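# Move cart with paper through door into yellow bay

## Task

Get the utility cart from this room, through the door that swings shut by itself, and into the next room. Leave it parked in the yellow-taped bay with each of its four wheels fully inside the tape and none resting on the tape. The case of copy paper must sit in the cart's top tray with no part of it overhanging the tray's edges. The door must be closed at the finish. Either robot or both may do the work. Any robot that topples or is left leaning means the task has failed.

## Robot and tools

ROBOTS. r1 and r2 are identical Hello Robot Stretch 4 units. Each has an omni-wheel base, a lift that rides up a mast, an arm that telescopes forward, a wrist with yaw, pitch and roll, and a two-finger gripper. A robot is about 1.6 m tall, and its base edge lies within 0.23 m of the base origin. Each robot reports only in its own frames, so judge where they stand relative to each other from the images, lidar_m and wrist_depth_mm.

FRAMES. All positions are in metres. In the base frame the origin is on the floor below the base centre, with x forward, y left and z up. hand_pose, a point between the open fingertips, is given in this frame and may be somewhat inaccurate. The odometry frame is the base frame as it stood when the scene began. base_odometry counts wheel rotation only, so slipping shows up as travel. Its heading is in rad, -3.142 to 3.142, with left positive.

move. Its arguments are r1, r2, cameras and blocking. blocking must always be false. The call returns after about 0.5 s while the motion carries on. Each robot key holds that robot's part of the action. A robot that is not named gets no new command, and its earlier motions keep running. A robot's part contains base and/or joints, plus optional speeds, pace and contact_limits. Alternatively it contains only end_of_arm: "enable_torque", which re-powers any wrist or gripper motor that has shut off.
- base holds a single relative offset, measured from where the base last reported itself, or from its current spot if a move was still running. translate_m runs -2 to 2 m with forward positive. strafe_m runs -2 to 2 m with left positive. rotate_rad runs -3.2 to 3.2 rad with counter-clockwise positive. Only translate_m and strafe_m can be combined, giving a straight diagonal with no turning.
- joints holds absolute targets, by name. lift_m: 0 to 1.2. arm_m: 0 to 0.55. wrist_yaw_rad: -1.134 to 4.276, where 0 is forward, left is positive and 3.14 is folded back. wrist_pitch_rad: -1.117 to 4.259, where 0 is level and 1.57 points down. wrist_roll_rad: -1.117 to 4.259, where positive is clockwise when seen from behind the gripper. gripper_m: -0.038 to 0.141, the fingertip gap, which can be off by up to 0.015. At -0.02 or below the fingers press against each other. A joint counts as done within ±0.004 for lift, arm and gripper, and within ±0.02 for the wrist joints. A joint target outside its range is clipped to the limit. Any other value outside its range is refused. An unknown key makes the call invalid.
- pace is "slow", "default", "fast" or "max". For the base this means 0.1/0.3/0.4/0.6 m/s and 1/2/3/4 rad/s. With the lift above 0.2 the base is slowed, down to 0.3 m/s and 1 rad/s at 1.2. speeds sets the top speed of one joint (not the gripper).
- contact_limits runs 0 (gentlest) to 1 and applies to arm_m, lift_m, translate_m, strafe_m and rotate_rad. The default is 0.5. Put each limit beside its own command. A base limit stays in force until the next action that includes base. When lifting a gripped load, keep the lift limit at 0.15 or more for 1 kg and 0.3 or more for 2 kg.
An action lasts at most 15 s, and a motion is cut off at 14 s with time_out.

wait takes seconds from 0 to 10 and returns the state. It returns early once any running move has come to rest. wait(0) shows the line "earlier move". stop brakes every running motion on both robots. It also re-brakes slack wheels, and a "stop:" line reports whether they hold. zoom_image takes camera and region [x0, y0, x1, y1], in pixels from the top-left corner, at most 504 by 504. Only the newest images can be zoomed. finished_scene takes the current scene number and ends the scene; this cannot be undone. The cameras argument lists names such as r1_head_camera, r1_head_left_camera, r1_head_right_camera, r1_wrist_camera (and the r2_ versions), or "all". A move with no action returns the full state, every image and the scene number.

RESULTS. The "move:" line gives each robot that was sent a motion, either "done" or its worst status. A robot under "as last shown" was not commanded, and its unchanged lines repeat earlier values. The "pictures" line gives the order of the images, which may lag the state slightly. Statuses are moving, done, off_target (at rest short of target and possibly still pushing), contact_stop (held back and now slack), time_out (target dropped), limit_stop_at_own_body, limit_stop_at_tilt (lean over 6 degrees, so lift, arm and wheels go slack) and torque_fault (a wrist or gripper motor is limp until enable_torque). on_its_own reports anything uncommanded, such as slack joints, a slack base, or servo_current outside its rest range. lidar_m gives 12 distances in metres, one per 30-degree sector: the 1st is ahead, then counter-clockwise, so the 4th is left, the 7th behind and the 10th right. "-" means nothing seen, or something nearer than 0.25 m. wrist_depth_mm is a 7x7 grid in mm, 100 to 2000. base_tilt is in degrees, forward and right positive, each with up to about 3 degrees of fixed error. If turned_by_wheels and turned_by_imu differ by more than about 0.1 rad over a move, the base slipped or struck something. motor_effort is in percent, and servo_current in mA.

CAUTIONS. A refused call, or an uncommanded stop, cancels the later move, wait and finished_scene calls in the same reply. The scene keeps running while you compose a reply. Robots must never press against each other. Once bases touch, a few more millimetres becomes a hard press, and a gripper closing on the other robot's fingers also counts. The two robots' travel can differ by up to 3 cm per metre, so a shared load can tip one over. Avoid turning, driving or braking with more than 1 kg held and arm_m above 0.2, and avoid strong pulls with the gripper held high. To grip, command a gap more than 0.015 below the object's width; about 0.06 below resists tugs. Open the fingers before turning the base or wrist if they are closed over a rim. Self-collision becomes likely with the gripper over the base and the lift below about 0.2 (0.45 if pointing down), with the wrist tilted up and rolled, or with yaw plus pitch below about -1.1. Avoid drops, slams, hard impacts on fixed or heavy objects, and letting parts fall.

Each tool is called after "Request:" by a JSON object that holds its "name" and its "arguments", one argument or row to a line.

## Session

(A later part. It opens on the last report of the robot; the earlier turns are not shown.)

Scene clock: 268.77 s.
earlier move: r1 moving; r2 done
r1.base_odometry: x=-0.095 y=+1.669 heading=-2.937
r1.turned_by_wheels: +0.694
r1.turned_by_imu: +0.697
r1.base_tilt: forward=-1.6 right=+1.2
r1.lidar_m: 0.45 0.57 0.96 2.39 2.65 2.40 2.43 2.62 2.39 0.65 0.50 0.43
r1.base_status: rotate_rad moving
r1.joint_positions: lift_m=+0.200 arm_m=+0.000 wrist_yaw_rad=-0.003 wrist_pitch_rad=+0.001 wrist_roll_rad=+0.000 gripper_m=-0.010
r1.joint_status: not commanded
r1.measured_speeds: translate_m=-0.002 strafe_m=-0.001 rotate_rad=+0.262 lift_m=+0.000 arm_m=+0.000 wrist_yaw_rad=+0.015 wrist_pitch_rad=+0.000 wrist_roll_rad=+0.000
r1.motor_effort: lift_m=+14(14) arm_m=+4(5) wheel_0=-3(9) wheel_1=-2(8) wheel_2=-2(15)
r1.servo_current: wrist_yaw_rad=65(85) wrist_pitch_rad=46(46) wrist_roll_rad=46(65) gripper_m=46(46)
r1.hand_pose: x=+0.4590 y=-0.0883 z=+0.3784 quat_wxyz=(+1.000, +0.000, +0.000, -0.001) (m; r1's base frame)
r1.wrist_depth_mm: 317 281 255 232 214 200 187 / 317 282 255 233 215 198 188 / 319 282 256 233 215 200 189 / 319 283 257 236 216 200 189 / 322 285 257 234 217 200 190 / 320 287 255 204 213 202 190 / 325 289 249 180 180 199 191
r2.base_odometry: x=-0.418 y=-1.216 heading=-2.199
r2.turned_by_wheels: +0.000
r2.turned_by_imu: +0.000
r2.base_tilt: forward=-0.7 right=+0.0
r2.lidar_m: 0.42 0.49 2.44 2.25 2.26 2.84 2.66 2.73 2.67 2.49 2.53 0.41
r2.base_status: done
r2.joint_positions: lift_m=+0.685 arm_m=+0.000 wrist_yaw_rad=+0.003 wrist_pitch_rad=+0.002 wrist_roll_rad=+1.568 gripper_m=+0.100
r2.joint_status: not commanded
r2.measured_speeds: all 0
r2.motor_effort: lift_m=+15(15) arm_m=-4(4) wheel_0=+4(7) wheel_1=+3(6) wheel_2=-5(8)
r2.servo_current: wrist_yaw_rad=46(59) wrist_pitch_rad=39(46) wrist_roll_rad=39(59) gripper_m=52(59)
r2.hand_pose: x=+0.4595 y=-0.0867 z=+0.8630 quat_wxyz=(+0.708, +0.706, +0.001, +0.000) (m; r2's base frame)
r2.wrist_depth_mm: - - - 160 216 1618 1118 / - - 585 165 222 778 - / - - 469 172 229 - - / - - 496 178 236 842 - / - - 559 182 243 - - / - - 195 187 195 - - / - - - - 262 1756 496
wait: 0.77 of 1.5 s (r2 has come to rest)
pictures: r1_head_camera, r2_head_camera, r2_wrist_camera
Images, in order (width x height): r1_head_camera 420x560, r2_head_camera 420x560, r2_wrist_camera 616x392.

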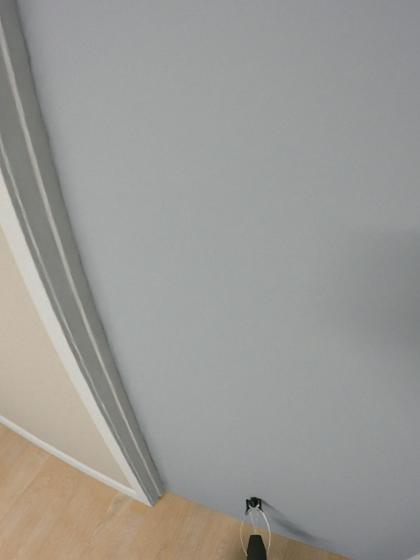

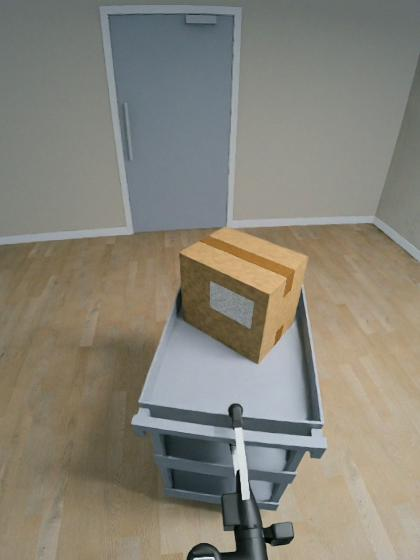

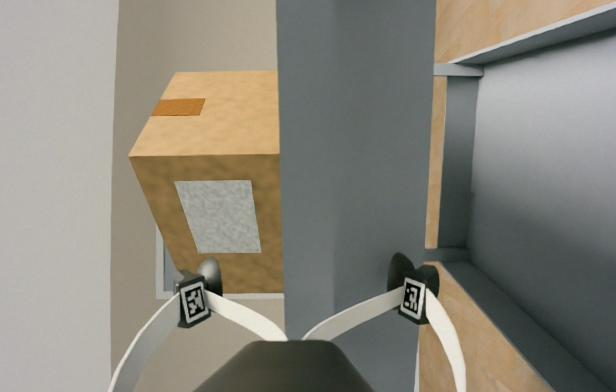

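Request:
{"name": "move", "arguments": {
  "r1": {"base":{"translate_m":-0.13,"strafe_m":-0.26}},
  "r2": {"joints":{"gripper_m":-0.03}},
  "blocking": false
}}

Request:
{"name": "wait", "arguments": {
  "seconds": 2.5
}}

Request:
{"name": "wait", "arguments": {
  "seconds": 1,
  "cameras": ["r1_head_camera","r1_head_right_camera","r2_wrist_camera"]
}}

Scene clock: 279.00 s.
earlier move: r1 done
move: r1 moving; r2 moving
r1.base_odometry: x=-0.087 y=+1.699 heading=-2.924
r1.turned_by_wheels: +0.013
r1.turned_by_imu: +0.013
r1.base_tilt: forward=-1.6 right=+1.3
r1.lidar_m: 0.43 0.59 1.00 2.41 2.62 2.39 2.44 2.56 2.35 0.62 0.50 0.44
r1.base_status: translate_m moving; strafe_m moving
r1.joint_positions: lift_m=+0.200 arm_m=+0.000 wrist_yaw_rad=-0.002 wrist_pitch_rad=+0.001 wrist_roll_rad=+0.000 gripper_m=-0.010
r1.joint_status: not commanded
r1.measured_speeds: translate_m=-0.056 strafe_m=-0.110 rotate_rad=+0.000 lift_m=+0.000 arm_m=+0.000 wrist_yaw_rad=+0.000 wrist_pitch_rad=+0.000 wrist_roll_rad=+0.000
r1.motor_effort: lift_m=+13(14) arm_m=+4(4) wheel_0=+8(8) wheel_1=-7(11) wheel_2=+5(7)
r1.servo_current: wrist_yaw_rad=65(65) wrist_pitch_rad=39(46) wrist_roll_rad=59(65) gripper_m=46(46)
r1.hand_pose: x=+0.4590 y=-0.0881 z=+0.3784 quat_wxyz=(+1.000, +0.000, +0.000, -0.001) (m; r1's base frame)
r1.wrist_depth_mm: 324 289 262 236 217 202 188 / 324 291 262 236 216 200 189 / 330 291 263 238 217 201 190 / 332 294 264 239 219 202 190 / 336 296 265 237 220 202 190 / 336 296 260 195 214 203 191 / 334 297 184 185 180 198 191
r2.base_odometry: x=-0.418 y=-1.216 heading=-2.199
r2.turned_by_wheels: +0.000
r2.turned_by_imu: +0.000
r2.base_tilt: forward=-0.7 right=+0.0
r2.lidar_m: 0.42 0.47 2.42 2.26 2.29 2.85 2.67 2.71 2.66 2.48 2.52 0.42
r2.base_status: not commanded
r2.joint_positions: lift_m=+0.685 arm_m=+0.000 wrist_yaw_rad=+0.003 wrist_pitch_rad=+0.002 wrist_roll_rad=+1.568 gripper_m=+0.083
r2.joint_status: gripper_m moving
r2.measured_speeds: all 0
r2.motor_effort: lift_m=+15(15) arm_m=-4(4) wheel_0=+4(5) wheel_1=+3(4) wheel_2=-5(5)
r2.servo_current: wrist_yaw_rad=52(59) wrist_pitch_rad=39(46) wrist_roll_rad=33(59) gripper_m=111(117)
r2.hand_pose: x=+0.4595 y=-0.0867 z=+0.8630 quat_wxyz=(+0.708, +0.706, +0.001, +0.000) (m; r2's base frame)
r2.wrist_depth_mm: - - - 160 215 1576 1118 / - - 574 165 222 768 - / - - 473 172 229 - - / - - 496 178 236 842 - / - - 559 182 243 - - / - - 196 188 191 - - / - - - - 262 1756 496
pictures: none

Scene clock: 280.50 s.
earlier move: r1 moving; r2 done
r1.base_odometry: x=-0.024 y=+1.948 heading=-2.924
r1.turned_by_wheels: +0.000
r1.turned_by_imu: -0.002
r1.base_tilt: forward=-1.6 right=+1.3
r1.lidar_m: 0.46 0.62 1.02 2.66 2.61 2.39 2.41 2.26 2.09 0.69 0.46 0.47
r1.base_status: translate_m moving; strafe_m moving
r1.joint_positions: lift_m=+0.200 arm_m=+0.000 wrist_yaw_rad=-0.002 wrist_pitch_rad=+0.001 wrist_roll_rad=+0.000 gripper_m=-0.010
r1.joint_status: not commanded
r1.measured_speeds: translate_m=-0.020 strafe_m=-0.038 rotate_rad=-0.001 lift_m=+0.000 arm_m=+0.000 wrist_yaw_rad=+0.000 wrist_pitch_rad=+0.000 wrist_roll_rad=+0.000
r1.motor_effort: lift_m=+13(14) arm_m=+4(4) wheel_0=+4(9) wheel_1=+0(11) wheel_2=+0(7)
r1.servo_current: wrist_yaw_rad=46(65) wrist_pitch_rad=46(52) wrist_roll_rad=46(65) gripper_m=39(46)
r1.hand_pose: x=+0.4590 y=-0.0881 z=+0.3784 quat_wxyz=(+1.000, +0.000, +0.000, -0.001) (m; r1's base frame)
r1.wrist_depth_mm: 353 315 283 258 238 220 208 / 349 317 283 258 238 220 209 / 357 319 283 259 239 220 209 / 357 317 286 262 240 222 211 / 362 320 287 262 241 222 210 / 362 322 285 194 236 223 210 / 366 322 278 184 152 217 211
r2.base_odometry: x=-0.418 y=-1.216 heading=-2.198
r2.turned_by_wheels: +0.000
r2.turned_by_imu: +0.001
r2.base_tilt: forward=-0.7 right=+0.1
r2.lidar_m: 0.39 0.46 2.43 2.25 2.28 2.89 2.65 2.72 2.67 2.49 2.56 0.42
r2.base_status: not commanded
r2.joint_positions: lift_m=+0.685 arm_m=+0.000 wrist_yaw_rad=+0.003 wrist_pitch_rad=+0.002 wrist_roll_rad=+1.568 gripper_m=-0.028
r2.joint_status: all done
r2.measured_speeds: all 0
r2.motor_effort: lift_m=+15(15) arm_m=-4(4) wheel_0=+4(5) wheel_1=+3(4) wheel_2=-1(5)
r2.servo_current: wrist_yaw_rad=52(65) wrist_pitch_rad=39(46) wrist_roll_rad=52(59) gripper_m=130(312)
r2.hand_pose: x=+0.4595 y=-0.0867 z=+0.8630 quat_wxyz=(+0.708, +0.706, +0.001, +0.000) (m; r2's base frame)
r2.wrist_depth_mm: - - - 148 203 1537 - / - - 564 154 211 768 - / - - 459 159 217 - - / - - 480 165 224 842 - / - - 564 170 233 - - / - - 185 175 177 - - / - - - - - 1618 484
wait: 1.50 of 2.5 s (r2 has come to rest)
pictures: none

Scene clock: 280.93 s.
earlier move: r1 done
r1.base_odometry: x=-0.024 y=+1.950 heading=-2.924
r1.turned_by_wheels: +0.000
r1.turned_by_imu: +0.000
r1.base_tilt: forward=-1.6 right=+1.3
r1.lidar_m: 0.47 0.60 1.03 2.67 2.62 2.37 2.38 2.27 2.08 0.71 0.46 0.47
r1.base_status: done
r1.joint_positions: lift_m=+0.200 arm_m=+0.000 wrist_yaw_rad=-0.002 wrist_pitch_rad=+0.001 wrist_roll_rad=+0.000 gripper_m=-0.010
r1.joint_status: not commanded
r1.measured_speeds: all 0
r1.motor_effort: lift_m=+14(14) arm_m=+4(4) wheel_0=+3(9) wheel_1=-1(11) wheel_2=+0(7)
r1.servo_current: wrist_yaw_rad=59(65) wrist_pitch_rad=46(52) wrist_roll_rad=52(65) gripper_m=39(46)
r1.hand_pose: x=+0.4590 y=-0.0881 z=+0.3784 quat_wxyz=(+1.000, +0.000, +0.000, -0.001) (m; r1's base frame)
r1.wrist_depth_mm: 355 314 283 258 239 220 208 / 349 317 285 259 239 220 209 / 357 314 285 260 239 222 209 / 359 319 287 262 241 222 211 / 362 322 287 263 241 222 211 / 362 320 286 194 236 224 210 / 366 324 279 186 161 219 213
r2.base_odometry: x=-0.418 y=-1.216 heading=-2.198
r2.turned_by_wheels: +0.000
r2.turned_by_imu: +0.000
r2.base_tilt: forward=-0.7 right=+0.0
r2.lidar_m: 0.42 0.47 2.43 2.26 2.25 2.89 2.67 2.72 2.65 2.49 2.55 0.42
r2.base_status: not commanded
r2.joint_positions: lift_m=+0.685 arm_m=+0.000 wrist_yaw_rad=+0.003 wrist_pitch_rad=+0.002 wrist_roll_rad=+1.568 gripper_m=-0.028
r2.joint_status: all done
r2.measured_speeds: all 0
r2.motor_effort: lift_m=+15(15) arm_m=-4(4) wheel_0=+4(5) wheel_1=+3(4) wheel_2=-1(5)
r2.servo_current: wrist_yaw_rad=39(65) wrist_pitch_rad=39(46) wrist_roll_rad=46(59) gripper_m=111(312)
r2.hand_pose: x=+0.4595 y=-0.0867 z=+0.8630 quat_wxyz=(+0.708, +0.706, +0.001, +0.000) (m; r2's base frame)
r2.wrist_depth_mm: - - - 148 203 1537 - / - - 559 154 211 759 - / - - 455 158 216 - - / - - 484 164 225 854 - / - - 564 170 232 - - / - - 184 174 178 - - / - - - - - 1618 484
wait: 0.43 of 1 s (r1 has come to rest)
pictures: r1_head_camera, r1_head_right_camera, r2_wrist_camera
Images, in order (width x height): r1_head_camera 420x560, r1_head_right_camera 420x672, r2_wrist_camera 616x392.

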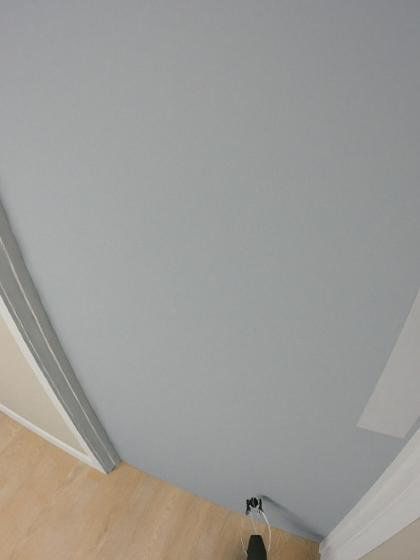

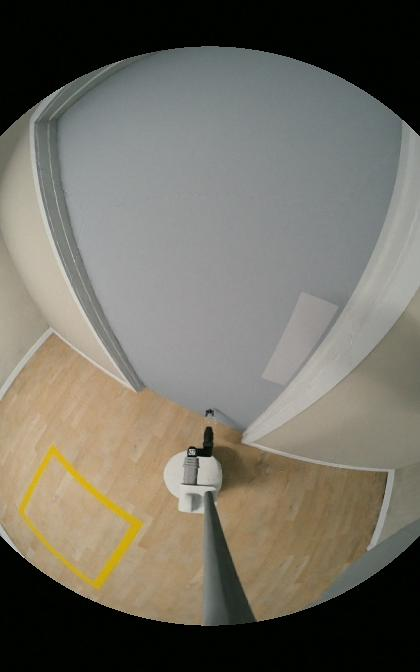

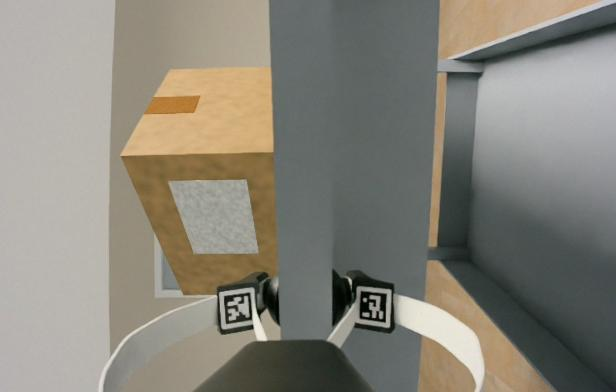

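Request:
{"name": "move", "arguments": {
  "r1": {"base":{"translate_m":0.55},"contact_limits":{"translate_m":0.8},"pace":"slow"},
  "r2": {"base":{"translate_m":-0.25},"pace":"slow"},
  "blocking": false
}}

Request:
{"name": "wait", "arguments": {
  "seconds": 3.5
}}

Request:
{"name": "wait", "arguments": {
  "seconds": 3,
  "cameras": ["r1_head_camera","r1_head_right_camera","r1_head_left_camera","r2_wrist_camera","r2_head_camera"]
}}

Scene clock: 287.27 s.
move: r1 moving; r2 moving
r1.base_odometry: x=-0.036 y=+1.948 heading=-2.924
r1.turned_by_wheels: +0.000
r1.turned_by_imu: +0.000
r1.base_tilt: forward=-1.6 right=+1.2
r1.lidar_m: 0.47 0.61 1.01 2.67 2.61 2.39 2.43 2.27 2.09 0.66 0.43 0.45
r1.base_status: translate_m moving
r1.joint_positions: lift_m=+0.200 arm_m=+0.000 wrist_yaw_rad=-0.002 wrist_pitch_rad=+0.001 wrist_roll_rad=+0.000 gripper_m=-0.010
r1.joint_status: not commanded
r1.measured_speeds: translate_m=+0.048 strafe_m=+0.000 rotate_rad=-0.002 lift_m=+0.000 arm_m=+0.000 wrist_yaw_rad=+0.000 wrist_pitch_rad=+0.000 wrist_roll_rad=+0.000
r1.motor_effort: lift_m=+14(14) arm_m=+4(4) wheel_0=+4(7) wheel_1=+5(5) wheel_2=-6(6)
r1.servo_current: wrist_yaw_rad=52(65) wrist_pitch_rad=46(46) wrist_roll_rad=46(59) gripper_m=39(46)
r1.contact_limits: translate_m 0.8
r1.hand_pose: x=+0.4590 y=-0.0881 z=+0.3784 quat_wxyz=(+1.000, +0.000, +0.000, -0.001) (m; r1's base frame)
r1.wrist_depth_mm: 334 303 272 248 228 211 199 / 342 301 273 249 229 214 200 / 343 304 273 250 230 212 201 / 343 304 276 251 230 213 200 / 342 306 276 251 230 214 202 / 347 309 272 195 228 216 202 / 347 310 266 185 153 209 202
r2.base_odometry: x=-0.411 y=-1.206 heading=-2.198
r2.turned_by_wheels: +0.000
r2.turned_by_imu: +0.001
r2.base_tilt: forward=-0.6 right=+0.0
r2.lidar_m: 0.41 0.46 2.44 2.26 2.24 2.86 2.64 2.71 2.68 2.49 2.54 0.40
r2.base_status: translate_m moving
r2.joint_positions: lift_m=+0.685 arm_m=+0.000 wrist_yaw_rad=+0.003 wrist_pitch_rad=+0.002 wrist_roll_rad=+1.568 gripper_m=-0.028
r2.joint_status: not commanded
r2.measured_speeds: translate_m=-0.047 strafe_m=+0.000 rotate_rad=+0.001 lift_m=+0.000 arm_m=+0.000 wrist_yaw_rad=+0.000 wrist_pitch_rad=+0.000 wrist_roll_rad=+0.000
r2.motor_effort: lift_m=+15(15) arm_m=-4(4) wheel_0=-4(7) wheel_1=-8(8) wheel_2=+12(14)
r2.servo_current: wrist_yaw_rad=52(59) wrist_pitch_rad=39(46) wrist_roll_rad=59(59) gripper_m=124(124)
r2.hand_pose: x=+0.4595 y=-0.0867 z=+0.8630 quat_wxyz=(+0.708, +0.706, +0.001, +0.000) (m; r2's base frame)
r2.wrist_depth_mm: - - - 149 204 1537 - / - - 559 154 211 759 - / - - 455 158 216 - - / - - 484 165 225 831 - / - - 564 169 233 - - / - - 184 175 178 - - / - - - - - 1618 492
pictures: none

Scene clock: 290.57 s.
earlier move: r1 moving; r2 done
r1.base_odometry: x=-0.346 y=+1.880 heading=-2.927
r1.turned_by_wheels: -0.003
r1.turned_by_imu: -0.008
r1.base_tilt: forward=-1.6 right=+1.3
r1.lidar_m: 0.40 0.43 0.59 2.53 2.95 2.69 2.73 2.39 2.02 0.34 0.64 0.45
r1.base_status: translate_m moving
r1.joint_positions: lift_m=+0.200 arm_m=-0.001 wrist_yaw_rad=-0.024 wrist_pitch_rad=+0.001 wrist_roll_rad=+0.000 gripper_m=-0.010
r1.joint_status: not commanded
r1.measured_speeds: translate_m=+0.101 strafe_m=+0.001 rotate_rad=-0.004 lift_m=+0.000 arm_m=+0.000 wrist_yaw_rad=+0.000 wrist_pitch_rad=+0.000 wrist_roll_rad=+0.000
r1.motor_effort: lift_m=+13(14) arm_m=+11(12) wheel_0=-7(16) wheel_1=+5(10) wheel_2=-28(29)
r1.servo_current: wrist_yaw_rad=156(156) wrist_pitch_rad=46(52) wrist_roll_rad=46(65) gripper_m=46(52)
r1.contact_limits: translate_m 0.8
r1.hand_pose: x=+0.4564 y=-0.0944 z=+0.3784 quat_wxyz=(+1.000, +0.000, +0.000, -0.012) (m; r1's base frame)
r1.wrist_depth_mm: 204 210 215 222 229 236 245 / 204 210 216 224 229 237 244 / 204 210 216 223 230 238 246 / 205 211 218 224 231 238 246 / 205 211 218 224 231 239 248 / 205 212 218 196 181 240 248 / 207 211 153 179 234 238 249
r2.base_odometry: x=-0.272 y=-1.013 heading=-2.198
r2.turned_by_wheels: +0.000
r2.turned_by_imu: +0.001
r2.base_tilt: forward=-0.7 right=+0.1
r2.lidar_m: 0.38 0.43 2.39 2.22 2.25 2.60 2.42 2.47 2.71 2.49 2.57 0.42
r2.base_status: done
r2.joint_positions: lift_m=+0.685 arm_m=+0.000 wrist_yaw_rad=+0.003 wrist_pitch_rad=+0.004 wrist_roll_rad=+1.568 gripper_m=-0.029
r2.joint_status: not commanded
r2.measured_speeds: all 0
r2.motor_effort: lift_m=+17(17) arm_m=-4(4) wheel_0=-3(9) wheel_1=-3(8) wheel_2=+6(14)
r2.servo_current: wrist_yaw_rad=39(65) wrist_pitch_rad=46(52) wrist_roll_rad=39(59) gripper_m=104(124)
r2.hand_pose: x=+0.4595 y=-0.0867 z=+0.8621 quat_wxyz=(+0.708, +0.706, +0.002, -0.001) (m; r2's base frame)
r2.wrist_depth_mm: - - - 154 211 1661 1138 / - - - 157 216 798 - / - - 504 160 220 820 - / - 480 459 163 223 820 - / - - 521 166 228 842 - / - - 186 169 178 - - / - - - - 236 1708 -
wait: 3.30 of 3.5 s (r2 has come to rest)
pictures: none

Scene clock: 293.53 s.
earlier move: r1 done
r1.base_odometry: x=-0.560 y=+1.833 heading=-2.925
r1.turned_by_wheels: +0.002
r1.turned_by_imu: -0.003
r1.base_tilt: forward=-1.6 right=+1.3
r1.lidar_m: 0.37 0.33 0.41 0.56 3.05 2.88 2.90 2.55 0.38 2.30 2.87 0.48
r1.base_status: done
r1.joint_positions: lift_m=+0.200 arm_m=-0.001 wrist_yaw_rad=-0.024 wrist_pitch_rad=+0.001 wrist_roll_rad=+0.000 gripper_m=-0.010
r1.joint_status: not commanded
r1.measured_speeds: all 0
r1.on_its_own: wrist_yaw_rad is at rest, and its servo_current (156 mA) is outside its rest range (0 to 104 mA)
r1.motor_effort: lift_m=+14(14) arm_m=+12(12) wheel_0=+4(16) wheel_1=+3(10) wheel_2=-15(29)
r1.servo_current: wrist_yaw_rad=156(169) wrist_pitch_rad=39(52) wrist_roll_rad=52(72) gripper_m=39(52)
r1.contact_limits: translate_m 0.8
r1.hand_pose: x=+0.4564 y=-0.0944 z=+0.3784 quat_wxyz=(+1.000, +0.000, +0.000, -0.012) (m; r1's base frame)
r1.wrist_depth_mm: 177 191 210 233 263 298 343 / 177 191 211 234 262 300 343 / 177 191 211 234 263 301 343 / 178 192 211 235 265 301 345 / 178 192 211 235 263 301 347 / 176 193 203 199 260 303 347 / 176 187 179 184 253 315 349
r2.base_odometry: x=-0.272 y=-1.013 heading=-2.198
r2.turned_by_wheels: +0.000
r2.turned_by_imu: +0.000
r2.base_tilt: forward=-0.7 right=+0.1
r2.lidar_m: 0.38 0.41 2.40 2.22 2.25 2.60 2.38 2.47 2.67 2.50 2.54 0.42
r2.base_status: done
r2.joint_positions: lift_m=+0.685 arm_m=+0.000 wrist_yaw_rad=+0.003 wrist_pitch_rad=+0.004 wrist_roll_rad=+1.568 gripper_m=-0.029
r2.joint_status: not commanded
r2.measured_speeds: all 0
r2.motor_effort: lift_m=+17(17) arm_m=-4(4) wheel_0=-3(9) wheel_1=-3(8) wheel_2=+6(14)
r2.servo_current: wrist_yaw_rad=39(65) wrist_pitch_rad=46(52) wrist_roll_rad=46(65) gripper_m=98(124)
r2.hand_pose: x=+0.4595 y=-0.0867 z=+0.8621 quat_wxyz=(+0.708, +0.706, +0.002, -0.001) (m; r2's base frame)
r2.wrist_depth_mm: - - - 154 212 1618 1138 / - - - 157 216 809 - / - - 504 160 220 820 - / - 480 455 163 224 820 - / - - 517 166 227 842 - / - - 186 169 178 - - / - - - - 236 1708 -
wait: 2.97 of 3 s (r1 has come to rest)
pictures: r1_head_camera, r1_head_left_camera, r1_head_right_camera, r2_head_camera, r2_wrist_camera
Images, in order (width x height): r1_head_camera 420x560, r1_head_left_camera 420x672, r1_head_right_camera 420x672, r2_head_camera 420x560, r2_wrist_camera 616x392.

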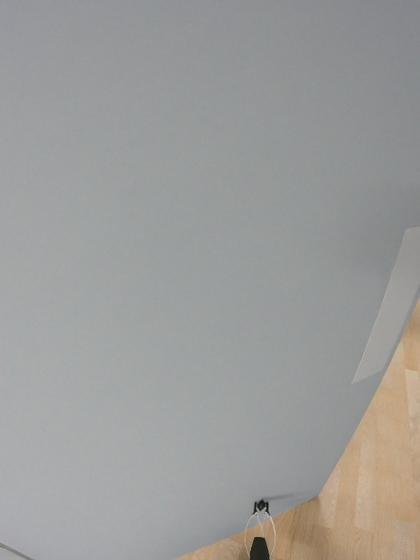

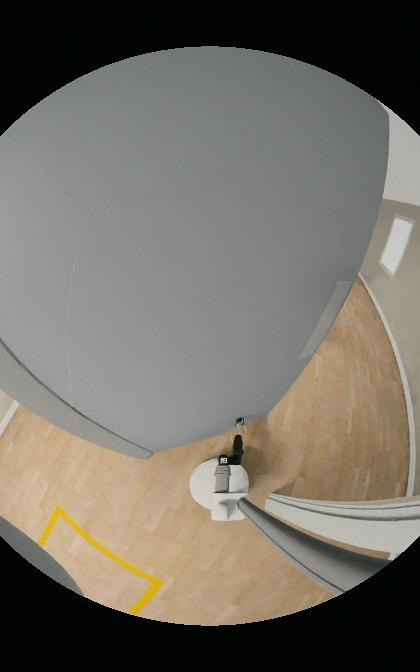

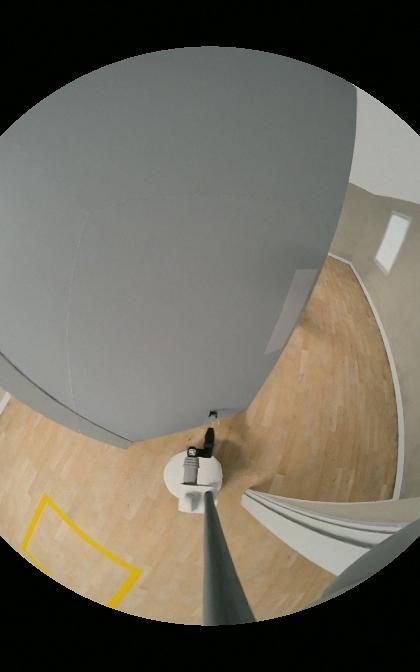

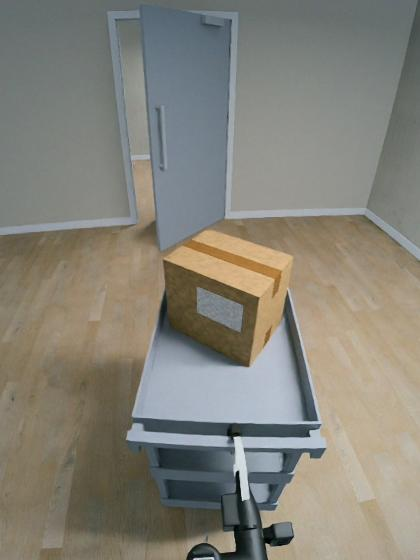

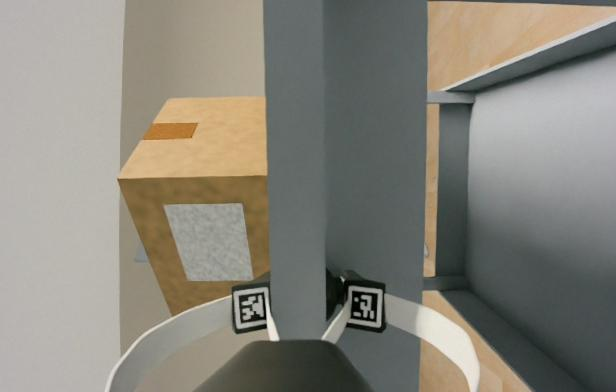

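Request:
{"name": "move", "arguments": {
  "r1": {"base":{"rotate_rad":0.35},"contact_limits":{"rotate_rad":1.0},"pace":"slow"},
  "blocking": false
}}

Request:
{"name": "wait", "arguments": {
  "seconds": 1
}}

Request:
{"name": "move", "arguments": {
  "r1": {"base":{"translate_m":0.25},"contact_limits":{"translate_m":1.0},"pace":"slow"},
  "blocking": false
}}

Request:
{"name": "wait", "arguments": {
  "seconds": 3,
  "cameras": ["r1_head_camera","r1_head_right_camera","r1_head_left_camera","r2_head_camera"]
}}

Scene clock: 304.30 s.
move: r1 moving
r1.base_odometry: x=-0.560 y=+1.833 heading=-2.802
r1.turned_by_wheels: +0.123
r1.turned_by_imu: +0.121
r1.base_tilt: forward=-1.6 right=+1.3
r1.lidar_m: 0.36 0.35 0.42 2.52 3.02 2.87 2.98 2.59 0.40 2.38 3.16 0.44
r1.base_status: rotate_rad moving
r1.joint_positions: lift_m=+0.200 arm_m=-0.001 wrist_yaw_rad=-0.029 wrist_pitch_rad=+0.001 wrist_roll_rad=+0.000 gripper_m=-0.010
r1.joint_status: not commanded
r1.measured_speeds: translate_m=-0.002 strafe_m=-0.002 rotate_rad=+0.485 lift_m=+0.000 arm_m=+0.000 wrist_yaw_rad=-0.074 wrist_pitch_rad=+0.000 wrist_roll_rad=+0.000
r1.motor_effort: lift_m=+14(14) arm_m=+11(11) wheel_0=-20(20) wheel_1=-8(8) wheel_2=-28(28)
r1.servo_current: wrist_yaw_rad=202(202) wrist_pitch_rad=46(52) wrist_roll_rad=59(59) gripper_m=46(46)
r1.contact_limits: rotate_rad 1
r1.hand_pose: x=+0.4560 y=-0.0958 z=+0.3784 quat_wxyz=(+1.000, +0.000, +0.000, -0.015) (m; r1's base frame)
r1.wrist_depth_mm: 169 181 197 216 238 266 297 / 168 182 200 215 238 264 293 / 168 182 198 216 238 266 291 / 168 180 200 216 239 267 291 / 169 182 198 217 239 267 298 / 170 183 196 179 181 268 300 / 170 181 143 178 179 154 300
r2: as last shown
r2.lidar_m: 0.40 0.41 2.39 2.23 2.26 2.59 2.40 2.48 2.70 2.51 2.55 0.40
r2.motor_effort: lift_m=+17(17) arm_m=-4(4) wheel_0=-3(3) wheel_1=-3(3) wheel_2=+6(6)
r2.servo_current: wrist_yaw_rad=46(65) wrist_pitch_rad=46(52) wrist_roll_rad=46(59) gripper_m=98(104)
r2.wrist_depth_mm: - - - 154 211 1618 1138 / - - - 157 216 788 - / - - 504 160 220 809 - / - 477 455 162 224 831 - / - - 517 166 228 842 - / - - 186 170 178 - - / - - - - 236 1708 -
pictures: none

Scene clock: 305.30 s.
earlier move: r1 moving
r1.base_odometry: x=-0.560 y=+1.833 heading=-2.577
r1.turned_by_wheels: +0.225
r1.turned_by_imu: +0.192
r1.base_tilt: forward=-1.6 right=+1.3
r1.lidar_m: 0.40 0.40 0.50 2.71 2.92 2.91 2.84 0.38 0.39 2.49 0.72 0.46
r1.base_status: rotate_rad moving
r1.joint_positions: lift_m=+0.200 arm_m=+0.000 wrist_yaw_rad=-0.038 wrist_pitch_rad=+0.001 wrist_roll_rad=+0.000 gripper_m=-0.010
r1.joint_status: not commanded
r1.measured_speeds: all 0
r1.motor_effort: lift_m=+13(14) arm_m=+9(11) wheel_0=-5(25) wheel_1=+0(9) wheel_2=-16(36)
r1.servo_current: wrist_yaw_rad=299(312) wrist_pitch_rad=46(52) wrist_roll_rad=52(65) gripper_m=46(46)
r1.contact_limits: rotate_rad 1
r1.hand_pose: x=+0.4553 y=-0.0982 z=+0.3784 quat_wxyz=(+1.000, +0.000, +0.000, -0.019) (m; r1's base frame)
r1.wrist_depth_mm: 194 204 216 229 246 263 278 / 193 205 216 230 245 264 278 / 193 205 217 230 246 264 282 / 195 205 217 230 247 264 283 / 193 205 217 230 247 264 283 / 194 206 215 198 186 265 282 / 195 203 176 181 245 265 282
r2.base_odometry: x=-0.272 y=-1.013 heading=-2.198
r2.turned_by_wheels: +0.000
r2.turned_by_imu: +0.000
r2.base_tilt: forward=-0.7 right=+0.1
r2.lidar_m: 0.40 0.42 2.44 2.18 2.22 2.61 2.41 2.48 2.69 2.50 2.56 0.40
r2.base_status: not commanded
r2.joint_positions: lift_m=+0.685 arm_m=+0.000 wrist_yaw_rad=+0.003 wrist_pitch_rad=+0.004 wrist_roll_rad=+1.568 gripper_m=-0.029
r2.joint_status: not commanded
r2.measured_speeds: all 0
r2.motor_effort: lift_m=+17(17) arm_m=-4(4) wheel_0=-3(3) wheel_1=-2(4) wheel_2=+6(6)
r2.servo_current: wrist_yaw_rad=39(65) wrist_pitch_rad=46(52) wrist_roll_rad=52(59) gripper_m=98(104)
r2.hand_pose: x=+0.4595 y=-0.0867 z=+0.8621 quat_wxyz=(+0.708, +0.706, +0.002, -0.001) (m; r2's base frame)
r2.wrist_depth_mm: - - - 154 211 1576 1118 / - - - 157 216 788 - / - - 508 160 220 798 - / - 477 455 163 224 842 - / - - 517 166 229 842 - / - - 186 169 179 - - / - - - - 236 1708 -
wait: 1.00 s; no rest
pictures: none

Scene clock: 305.80 s.
earlier move: r1 done
move: r1 moving
r1.base_odometry: x=-0.570 y=+1.826 heading=-2.576
r1.turned_by_wheels: +0.001
r1.turned_by_imu: +0.000
r1.base_tilt: forward=-1.6 right=+1.3
r1.lidar_m: 0.39 0.39 0.50 2.68 2.92 2.90 2.82 0.39 0.41 2.52 0.77 0.46
r1.base_status: translate_m moving
r1.joint_positions: lift_m=+0.200 arm_m=+0.000 wrist_yaw_rad=-0.038 wrist_pitch_rad=+0.001 wrist_roll_rad=+0.000 gripper_m=-0.010
r1.joint_status: not commanded
r1.measured_speeds: translate_m=+0.049 strafe_m=+0.001 rotate_rad=+0.002 lift_m=+0.000 arm_m=+0.000 wrist_yaw_rad=+0.000 wrist_pitch_rad=+0.000 wrist_roll_rad=+0.000
r1.motor_effort: lift_m=+14(14) arm_m=+9(9) wheel_0=+2(7) wheel_1=+5(6) wheel_2=-22(25)
r1.servo_current: wrist_yaw_rad=293(325) wrist_pitch_rad=33(46) wrist_roll_rad=39(52) gripper_m=39(46)
r1.contact_limits: translate_m 1
r1.hand_pose: x=+0.4553 y=-0.0982 z=+0.3784 quat_wxyz=(+1.000, +0.000, +0.000, -0.019) (m; r1's base frame)
r1.wrist_depth_mm: 191 203 216 230 246 267 287 / 191 202 216 231 248 266 287 / 193 204 216 230 247 268 286 / 193 204 216 231 247 267 287 / 194 204 216 231 247 267 285 / 191 204 213 198 187 266 287 / 191 202 178 181 246 266 286
r2: as last shown
r2.lidar_m: 0.40 0.45 2.37 2.23 2.27 2.60 2.41 2.45 2.69 2.51 2.55 0.41
r2.motor_effort: lift_m=+17(17) arm_m=-4(4) wheel_0=-3(3) wheel_1=-3(4) wheel_2=+6(6)
r2.servo_current: wrist_yaw_rad=39(52) wrist_pitch_rad=39(46) wrist_roll_rad=46(59) gripper_m=98(98)
r2.wrist_depth_mm: - - - 154 212 1576 1160 / - - - 157 215 809 - / - - 504 160 220 809 - / - 477 455 163 224 820 - / - - 517 166 228 831 - / - - 186 170 178 - - / - - - - 236 1708 -
pictures: none

Scene clock: 308.80 s.
earlier move: r1 moving
r1.base_odometry: x=-0.771 y=+1.699 heading=-2.576
r1.turned_by_wheels: +0.000
r1.turned_by_imu: -0.002
r1.base_tilt: forward=-1.6 right=+1.2
r1.lidar_m: 0.32 0.29 0.29 0.45 3.12 3.08 3.03 0.54 2.41 2.69 2.37 0.47
r1.base_status: translate_m moving
r1.joint_positions: lift_m=+0.200 arm_m=+0.000 wrist_yaw_rad=-0.026 wrist_pitch_rad=+0.001 wrist_roll_rad=+0.000 gripper_m=-0.010
r1.joint_status: not commanded
r1.measured_speeds: translate_m=+0.002 strafe_m=+0.000 rotate_rad=+0.000 lift_m=+0.000 arm_m=+0.000 wrist_yaw_rad=+0.000 wrist_pitch_rad=+0.000 wrist_roll_rad=+0.000
r1.motor_effort: lift_m=+14(14) arm_m=+9(9) wheel_0=+0(7) wheel_1=+2(8) wheel_2=-12(25)
r1.servo_current: wrist_yaw_rad=182(325) wrist_pitch_rad=39(52) wrist_roll_rad=52(65) gripper_m=33(52)
r1.contact_limits: translate_m 1
r1.hand_pose: x=+0.4565 y=-0.0949 z=+0.3784 quat_wxyz=(+1.000, +0.000, +0.000, -0.013) (m; r1's base frame)
r1.wrist_depth_mm: 159 178 206 241 293 373 1708 / 157 179 206 242 290 370 1537 / 160 179 205 240 291 368 - / 157 186 210 240 291 368 - / 160 178 205 241 290 368 1756 / 156 179 196 196 186 368 1160 / 159 174 178 182 265 382 831
r2.base_odometry: x=-0.272 y=-1.013 heading=-2.198
r2.turned_by_wheels: +0.000
r2.turned_by_imu: +0.000
r2.base_tilt: forward=-0.7 right=+0.0
r2.lidar_m: 0.39 0.44 2.40 2.23 2.25 2.62 2.42 2.47 2.71 2.49 2.57 0.42
r2.base_status: not commanded
r2.joint_positions: lift_m=+0.685 arm_m=+0.000 wrist_yaw_rad=+0.003 wrist_pitch_rad=+0.004 wrist_roll_rad=+1.568 gripper_m=-0.029
r2.joint_status: not commanded
r2.measured_speeds: all 0
r2.motor_effort: lift_m=+17(17) arm_m=-4(4) wheel_0=-3(3) wheel_1=-3(4) wheel_2=+6(6)
r2.servo_current: wrist_yaw_rad=46(59) wrist_pitch_rad=46(52) wrist_roll_rad=52(65) gripper_m=104(104)
r2.hand_pose: x=+0.4595 y=-0.0867 z=+0.8621 quat_wxyz=(+0.708, +0.706, +0.002, -0.001) (m; r2's base frame)
r2.wrist_depth_mm: - - - 154 211 1661 1160 / - - - 157 216 798 - / - - 508 159 220 809 - / - 477 455 163 224 820 - / - - 517 167 229 854 - / - - 186 169 178 - - / - - - - 236 1708 -
wait: 3.00 s; no rest
pictures: r1_head_camera, r1_head_left_camera, r1_head_right_camera, r2_head_camera
Images, in order (width x height): r1_head_camera 420x560, r1_head_left_camera 420x672, r1_head_right_camera 420x672, r2_head_camera 420x560.

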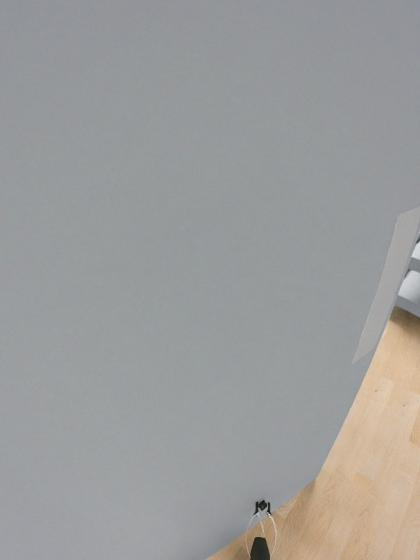

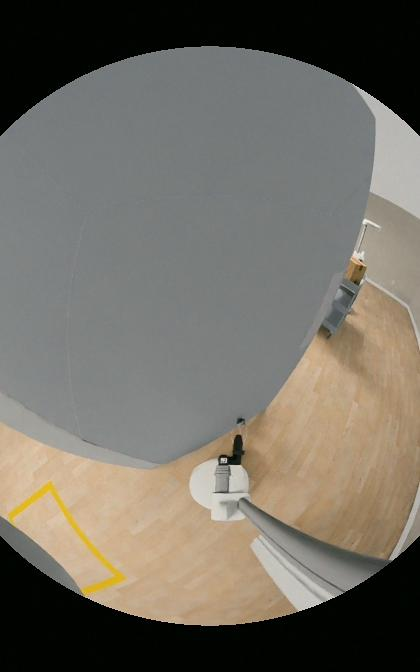

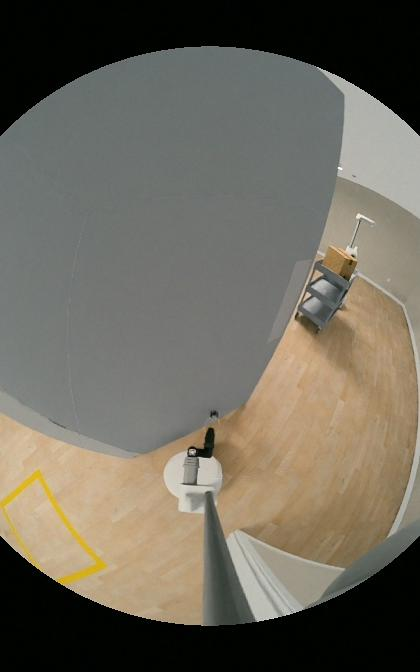

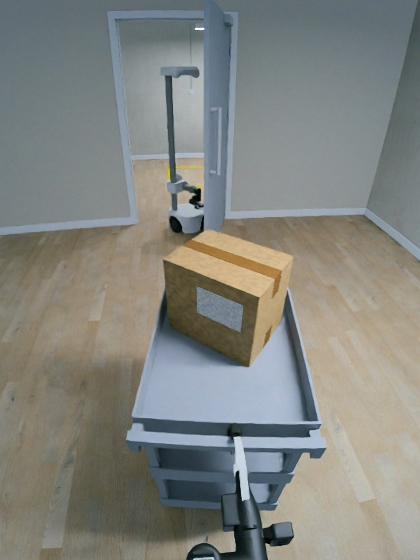

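Request:
{"name": "move", "arguments": {
  "r1": {"base":{"rotate_rad":0.4},"contact_limits":{"rotate_rad":1.0},"pace":"slow"},
  "blocking": false
}}

Request:
{"name": "wait", "arguments": {
  "seconds": 1.2
}}

Request:
{"name": "move", "arguments": {
  "r1": {"base":{"translate_m":0.24,"strafe_m":-0.3},"contact_limits":{"translate_m":1.0},"pace":"slow"},
  "blocking": false
}}

Request:
{"name": "wait", "arguments": {
  "seconds": 4.2,
  "cameras": ["r1_head_right_camera","r1_head_left_camera","r2_head_camera"]
}}

Scene clock: 317.33 s.
earlier move: r1 done
move: r1 moving
r1.base_odometry: x=-0.771 y=+1.700 heading=-2.453
r1.turned_by_wheels: +0.123
r1.turned_by_imu: +0.121
r1.base_tilt: forward=-1.6 right=+1.3
r1.lidar_m: 0.31 0.30 0.33 0.52 3.06 3.08 3.63 0.58 2.43 2.86 2.12 0.43
r1.base_status: rotate_rad moving
r1.joint_positions: lift_m=+0.200 arm_m=+0.000 wrist_yaw_rad=-0.030 wrist_pitch_rad=+0.001 wrist_roll_rad=+0.000 gripper_m=-0.010
r1.joint_status: not commanded
r1.measured_speeds: translate_m=-0.003 strafe_m=+0.000 rotate_rad=+0.485 lift_m=+0.000 arm_m=+0.000 wrist_yaw_rad=-0.054 wrist_pitch_rad=+0.000 wrist_roll_rad=+0.000
r1.motor_effort: lift_m=+14(14) arm_m=+9(9) wheel_0=-21(23) wheel_1=-9(10) wheel_2=-29(29)
r1.servo_current: wrist_yaw_rad=215(215) wrist_pitch_rad=39(46) wrist_roll_rad=52(72) gripper_m=46(52)
r1.contact_limits: rotate_rad 1
r1.hand_pose: x=+0.4561 y=-0.0959 z=+0.3784 quat_wxyz=(+1.000, +0.000, +0.000, -0.015) (m; r1's base frame)
r1.wrist_depth_mm: 148 164 186 215 253 310 389 / 149 164 186 214 254 309 384 / 144 165 186 214 253 307 382 / 151 165 186 215 252 309 379 / 147 167 186 214 252 307 379 / 146 164 182 181 180 306 384 / 148 164 141 175 175 281 404
r2: as last shown
r2.base_tilt: forward=-0.6 right=+0.1
r2.lidar_m: 0.39 0.43 2.39 2.23 2.25 2.59 2.39 2.45 2.69 2.49 2.59 0.42
r2.motor_effort: lift_m=+17(17) arm_m=-3(4) wheel_0=-2(3) wheel_1=-3(4) wheel_2=+6(6)
r2.servo_current: wrist_yaw_rad=46(59) wrist_pitch_rad=52(52) wrist_roll_rad=46(59) gripper_m=91(104)
r2.wrist_depth_mm: - - - 154 211 1618 1160 / - - - 157 215 798 - / - - 508 160 219 809 - / - 473 459 163 224 820 - / - - 517 166 228 842 - / - - 186 170 178 - - / - - - - 236 1708 -
pictures: none

Scene clock: 318.47 s.
earlier move: r1 done
r1.base_odometry: x=-0.771 y=+1.699 heading=-2.177
r1.turned_by_wheels: +0.275
r1.turned_by_imu: +0.220
r1.base_tilt: forward=-1.6 right=+1.3
r1.lidar_m: 0.36 0.34 0.36 3.18 3.08 3.20 0.58 0.65 2.51 3.36 2.10 0.46
r1.base_status: done
r1.joint_positions: lift_m=+0.200 arm_m=+0.000 wrist_yaw_rad=-0.034 wrist_pitch_rad=+0.001 wrist_roll_rad=+0.000 gripper_m=-0.010
r1.joint_status: not commanded
r1.measured_speeds: all 0
r1.on_its_own: wrist_yaw_rad is at rest, and its servo_current (241 mA) is outside its rest range (0 to 104 mA)
r1.motor_effort: lift_m=+13(14) arm_m=+8(9) wheel_0=-8(25) wheel_1=-2(10) wheel_2=-12(34)
r1.servo_current: wrist_yaw_rad=241(299) wrist_pitch_rad=39(52) wrist_roll_rad=39(72) gripper_m=46(52)
r1.contact_limits: rotate_rad 1
r1.hand_pose: x=+0.4558 y=-0.0971 z=+0.3784 quat_wxyz=(+1.000, +0.000, +0.000, -0.017) (m; r1's base frame)
r1.wrist_depth_mm: 173 189 210 236 268 312 368 / 171 189 211 235 268 312 366 / 171 189 210 236 268 312 366 / 174 189 210 235 267 312 364 / 173 189 211 236 268 310 366 / 171 189 204 196 257 312 368 / 171 186 177 181 258 320 368
r2.base_odometry: x=-0.272 y=-1.013 heading=-2.198
r2.turned_by_wheels: +0.000
r2.turned_by_imu: +0.000
r2.base_tilt: forward=-0.7 right=+0.0
r2.lidar_m: 0.41 0.44 2.40 2.20 2.28 2.58 2.41 2.46 2.70 2.51 2.56 0.42
r2.base_status: not commanded
r2.joint_positions: lift_m=+0.685 arm_m=+0.000 wrist_yaw_rad=+0.003 wrist_pitch_rad=+0.004 wrist_roll_rad=+1.568 gripper_m=-0.029
r2.joint_status: not commanded
r2.measured_speeds: all 0
r2.motor_effort: lift_m=+17(17) arm_m=-4(4) wheel_0=-3(3) wheel_1=-3(4) wheel_2=+6(6)
r2.servo_current: wrist_yaw_rad=52(59) wrist_pitch_rad=39(52) wrist_roll_rad=39(65) gripper_m=98(104)
r2.hand_pose: x=+0.4595 y=-0.0867 z=+0.8621 quat_wxyz=(+0.708, +0.706, +0.002, -0.001) (m; r2's base frame)
r2.wrist_depth_mm: - - - 154 211 1618 1138 / - - - 157 216 809 - / - - 508 160 220 809 - / - 477 455 162 224 820 - / - - 525 166 228 854 - / - - 186 169 178 - - / - - - - 236 1661 -
wait: 1.13 of 1.2 s (r1 has come to rest)
pictures: none

Scene clock: 318.97 s.
move: r1 moving
r1.base_odometry: x=-0.783 y=+1.698 heading=-2.178
r1.turned_by_wheels: -0.001
r1.turned_by_imu: -0.001
r1.base_tilt: forward=-1.6 right=+1.2
r1.lidar_m: 0.34 0.34 0.37 3.16 3.12 3.20 0.57 0.73 2.52 3.37 2.07 0.47
r1.base_status: translate_m moving; strafe_m moving
r1.joint_positions: lift_m=+0.200 arm_m=+0.000 wrist_yaw_rad=-0.030 wrist_pitch_rad=+0.001 wrist_roll_rad=+0.000 gripper_m=-0.010
r1.joint_status: not commanded
r1.measured_speeds: translate_m=+0.032 strafe_m=-0.039 rotate_rad=+0.000 lift_m=+0.000 arm_m=+0.000 wrist_yaw_rad=+0.018 wrist_pitch_rad=+0.000 wrist_roll_rad=+0.000
r1.motor_effort: lift_m=+14(14) arm_m=+8(8) wheel_0=+7(8) wheel_1=-1(3) wheel_2=-16(20)
r1.servo_current: wrist_yaw_rad=202(247) wrist_pitch_rad=33(46) wrist_roll_rad=33(65) gripper_m=39(46)
r1.contact_limits: translate_m 1
r1.hand_pose: x=+0.4561 y=-0.0961 z=+0.3784 quat_wxyz=(+1.000, +0.000, +0.000, -0.015) (m; r1's base frame)
r1.wrist_depth_mm: 175 191 212 238 272 317 375 / 172 191 212 238 272 319 375 / 173 190 213 238 272 317 373 / 176 190 212 238 272 319 375 / 175 190 213 238 272 319 373 / 173 190 202 199 267 317 373 / 172 184 180 187 178 327 377
r2: as last shown
r2.base_tilt: forward=-0.7 right=+0.1
r2.lidar_m: 0.41 0.44 2.40 2.22 2.24 2.60 2.40 2.48 2.69 2.51 2.56 0.42
r2.servo_current: wrist_yaw_rad=46(52) wrist_pitch_rad=46(46) wrist_roll_rad=59(65) gripper_m=98(104)
r2.wrist_depth_mm: - - - 154 211 1618 1138 / - - - 157 215 798 - / - - 504 160 220 820 - / - 477 455 162 224 831 - / - - 521 166 229 831 - / - - 186 169 178 - - / - - - - 236 1661 -
pictures: none

Scene clock: 323.17 s.
earlier move: r1 moving
r1.base_odometry: x=-1.153 y=+1.674 heading=-2.178
r1.turned_by_wheels: +0.000
r1.turned_by_imu: -0.004
r1.base_tilt: forward=-1.6 right=+1.3
r1.lidar_m: 0.35 0.32 0.33 0.48 3.45 0.88 0.79 2.02 2.59 3.38 1.72 0.49
r1.base_status: translate_m moving; strafe_m moving
r1.joint_positions: lift_m=+0.200 arm_m=+0.000 wrist_yaw_rad=-0.020 wrist_pitch_rad=+0.001 wrist_roll_rad=+0.000 gripper_m=-0.010
r1.joint_status: not commanded
r1.measured_speeds: translate_m=+0.009 strafe_m=-0.011 rotate_rad=+0.000 lift_m=+0.000 arm_m=+0.000 wrist_yaw_rad=+0.000 wrist_pitch_rad=+0.000 wrist_roll_rad=+0.000
r1.motor_effort: lift_m=+14(14) arm_m=+8(8) wheel_0=+2(8) wheel_1=-1(5) wheel_2=-9(20)
r1.servo_current: wrist_yaw_rad=143(247) wrist_pitch_rad=39(52) wrist_roll_rad=52(65) gripper_m=46(52)
r1.contact_limits: translate_m 1
r1.hand_pose: x=+0.4571 y=-0.0932 z=+0.3784 quat_wxyz=(+1.000, +0.000, +0.000, -0.010) (m; r1's base frame)
r1.wrist_depth_mm: 168 187 212 245 291 - - / 166 186 213 246 283 - - / 166 186 212 244 281 - - / 165 186 212 245 281 - - / 166 186 212 244 282 - - / 168 186 200 198 267 1336 1255 / 171 179 181 182 156 904 931
r2.base_odometry: x=-0.272 y=-1.013 heading=-2.198
r2.turned_by_wheels: +0.000
r2.turned_by_imu: +0.001
r2.base_tilt: forward=-0.7 right=+0.1
r2.lidar_m: 0.40 0.41 2.40 2.23 2.26 2.61 2.41 2.47 2.68 2.51 2.54 0.40
r2.base_status: not commanded
r2.joint_positions: lift_m=+0.685 arm_m=+0.000 wrist_yaw_rad=+0.003 wrist_pitch_rad=+0.004 wrist_roll_rad=+1.568 gripper_m=-0.029
r2.joint_status: not commanded
r2.measured_speeds: all 0
r2.motor_effort: lift_m=+17(17) arm_m=-4(4) wheel_0=-3(3) wheel_1=-3(4) wheel_2=+6(6)
r2.servo_current: wrist_yaw_rad=46(59) wrist_pitch_rad=39(52) wrist_roll_rad=46(65) gripper_m=91(104)
r2.hand_pose: x=+0.4595 y=-0.0867 z=+0.8621 quat_wxyz=(+0.708, +0.706, +0.002, -0.001) (m; r2's base frame)
r2.wrist_depth_mm: - - - 154 211 1618 1160 / - - - 157 216 809 - / - - 504 160 220 820 - / - 477 455 163 224 831 - / - - 521 166 228 854 - / - - 185 169 178 - - / - - - - 236 1661 -
wait: 4.20 s; no rest
pictures: r1_head_left_camera, r1_head_right_camera, r2_head_camera
Images, in order (width x height): r1_head_left_camera 420x672, r1_head_right_camera 420x672, r2_head_camera 420x560.

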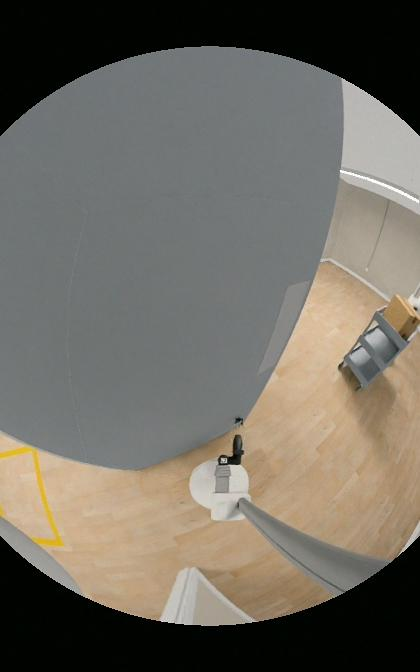

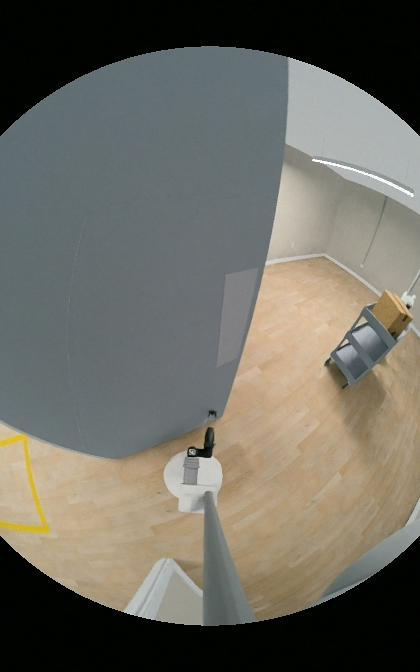

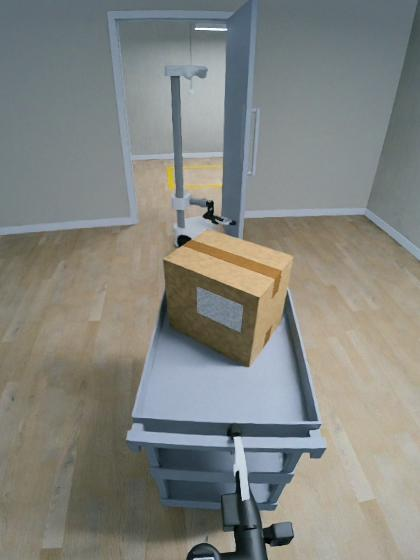

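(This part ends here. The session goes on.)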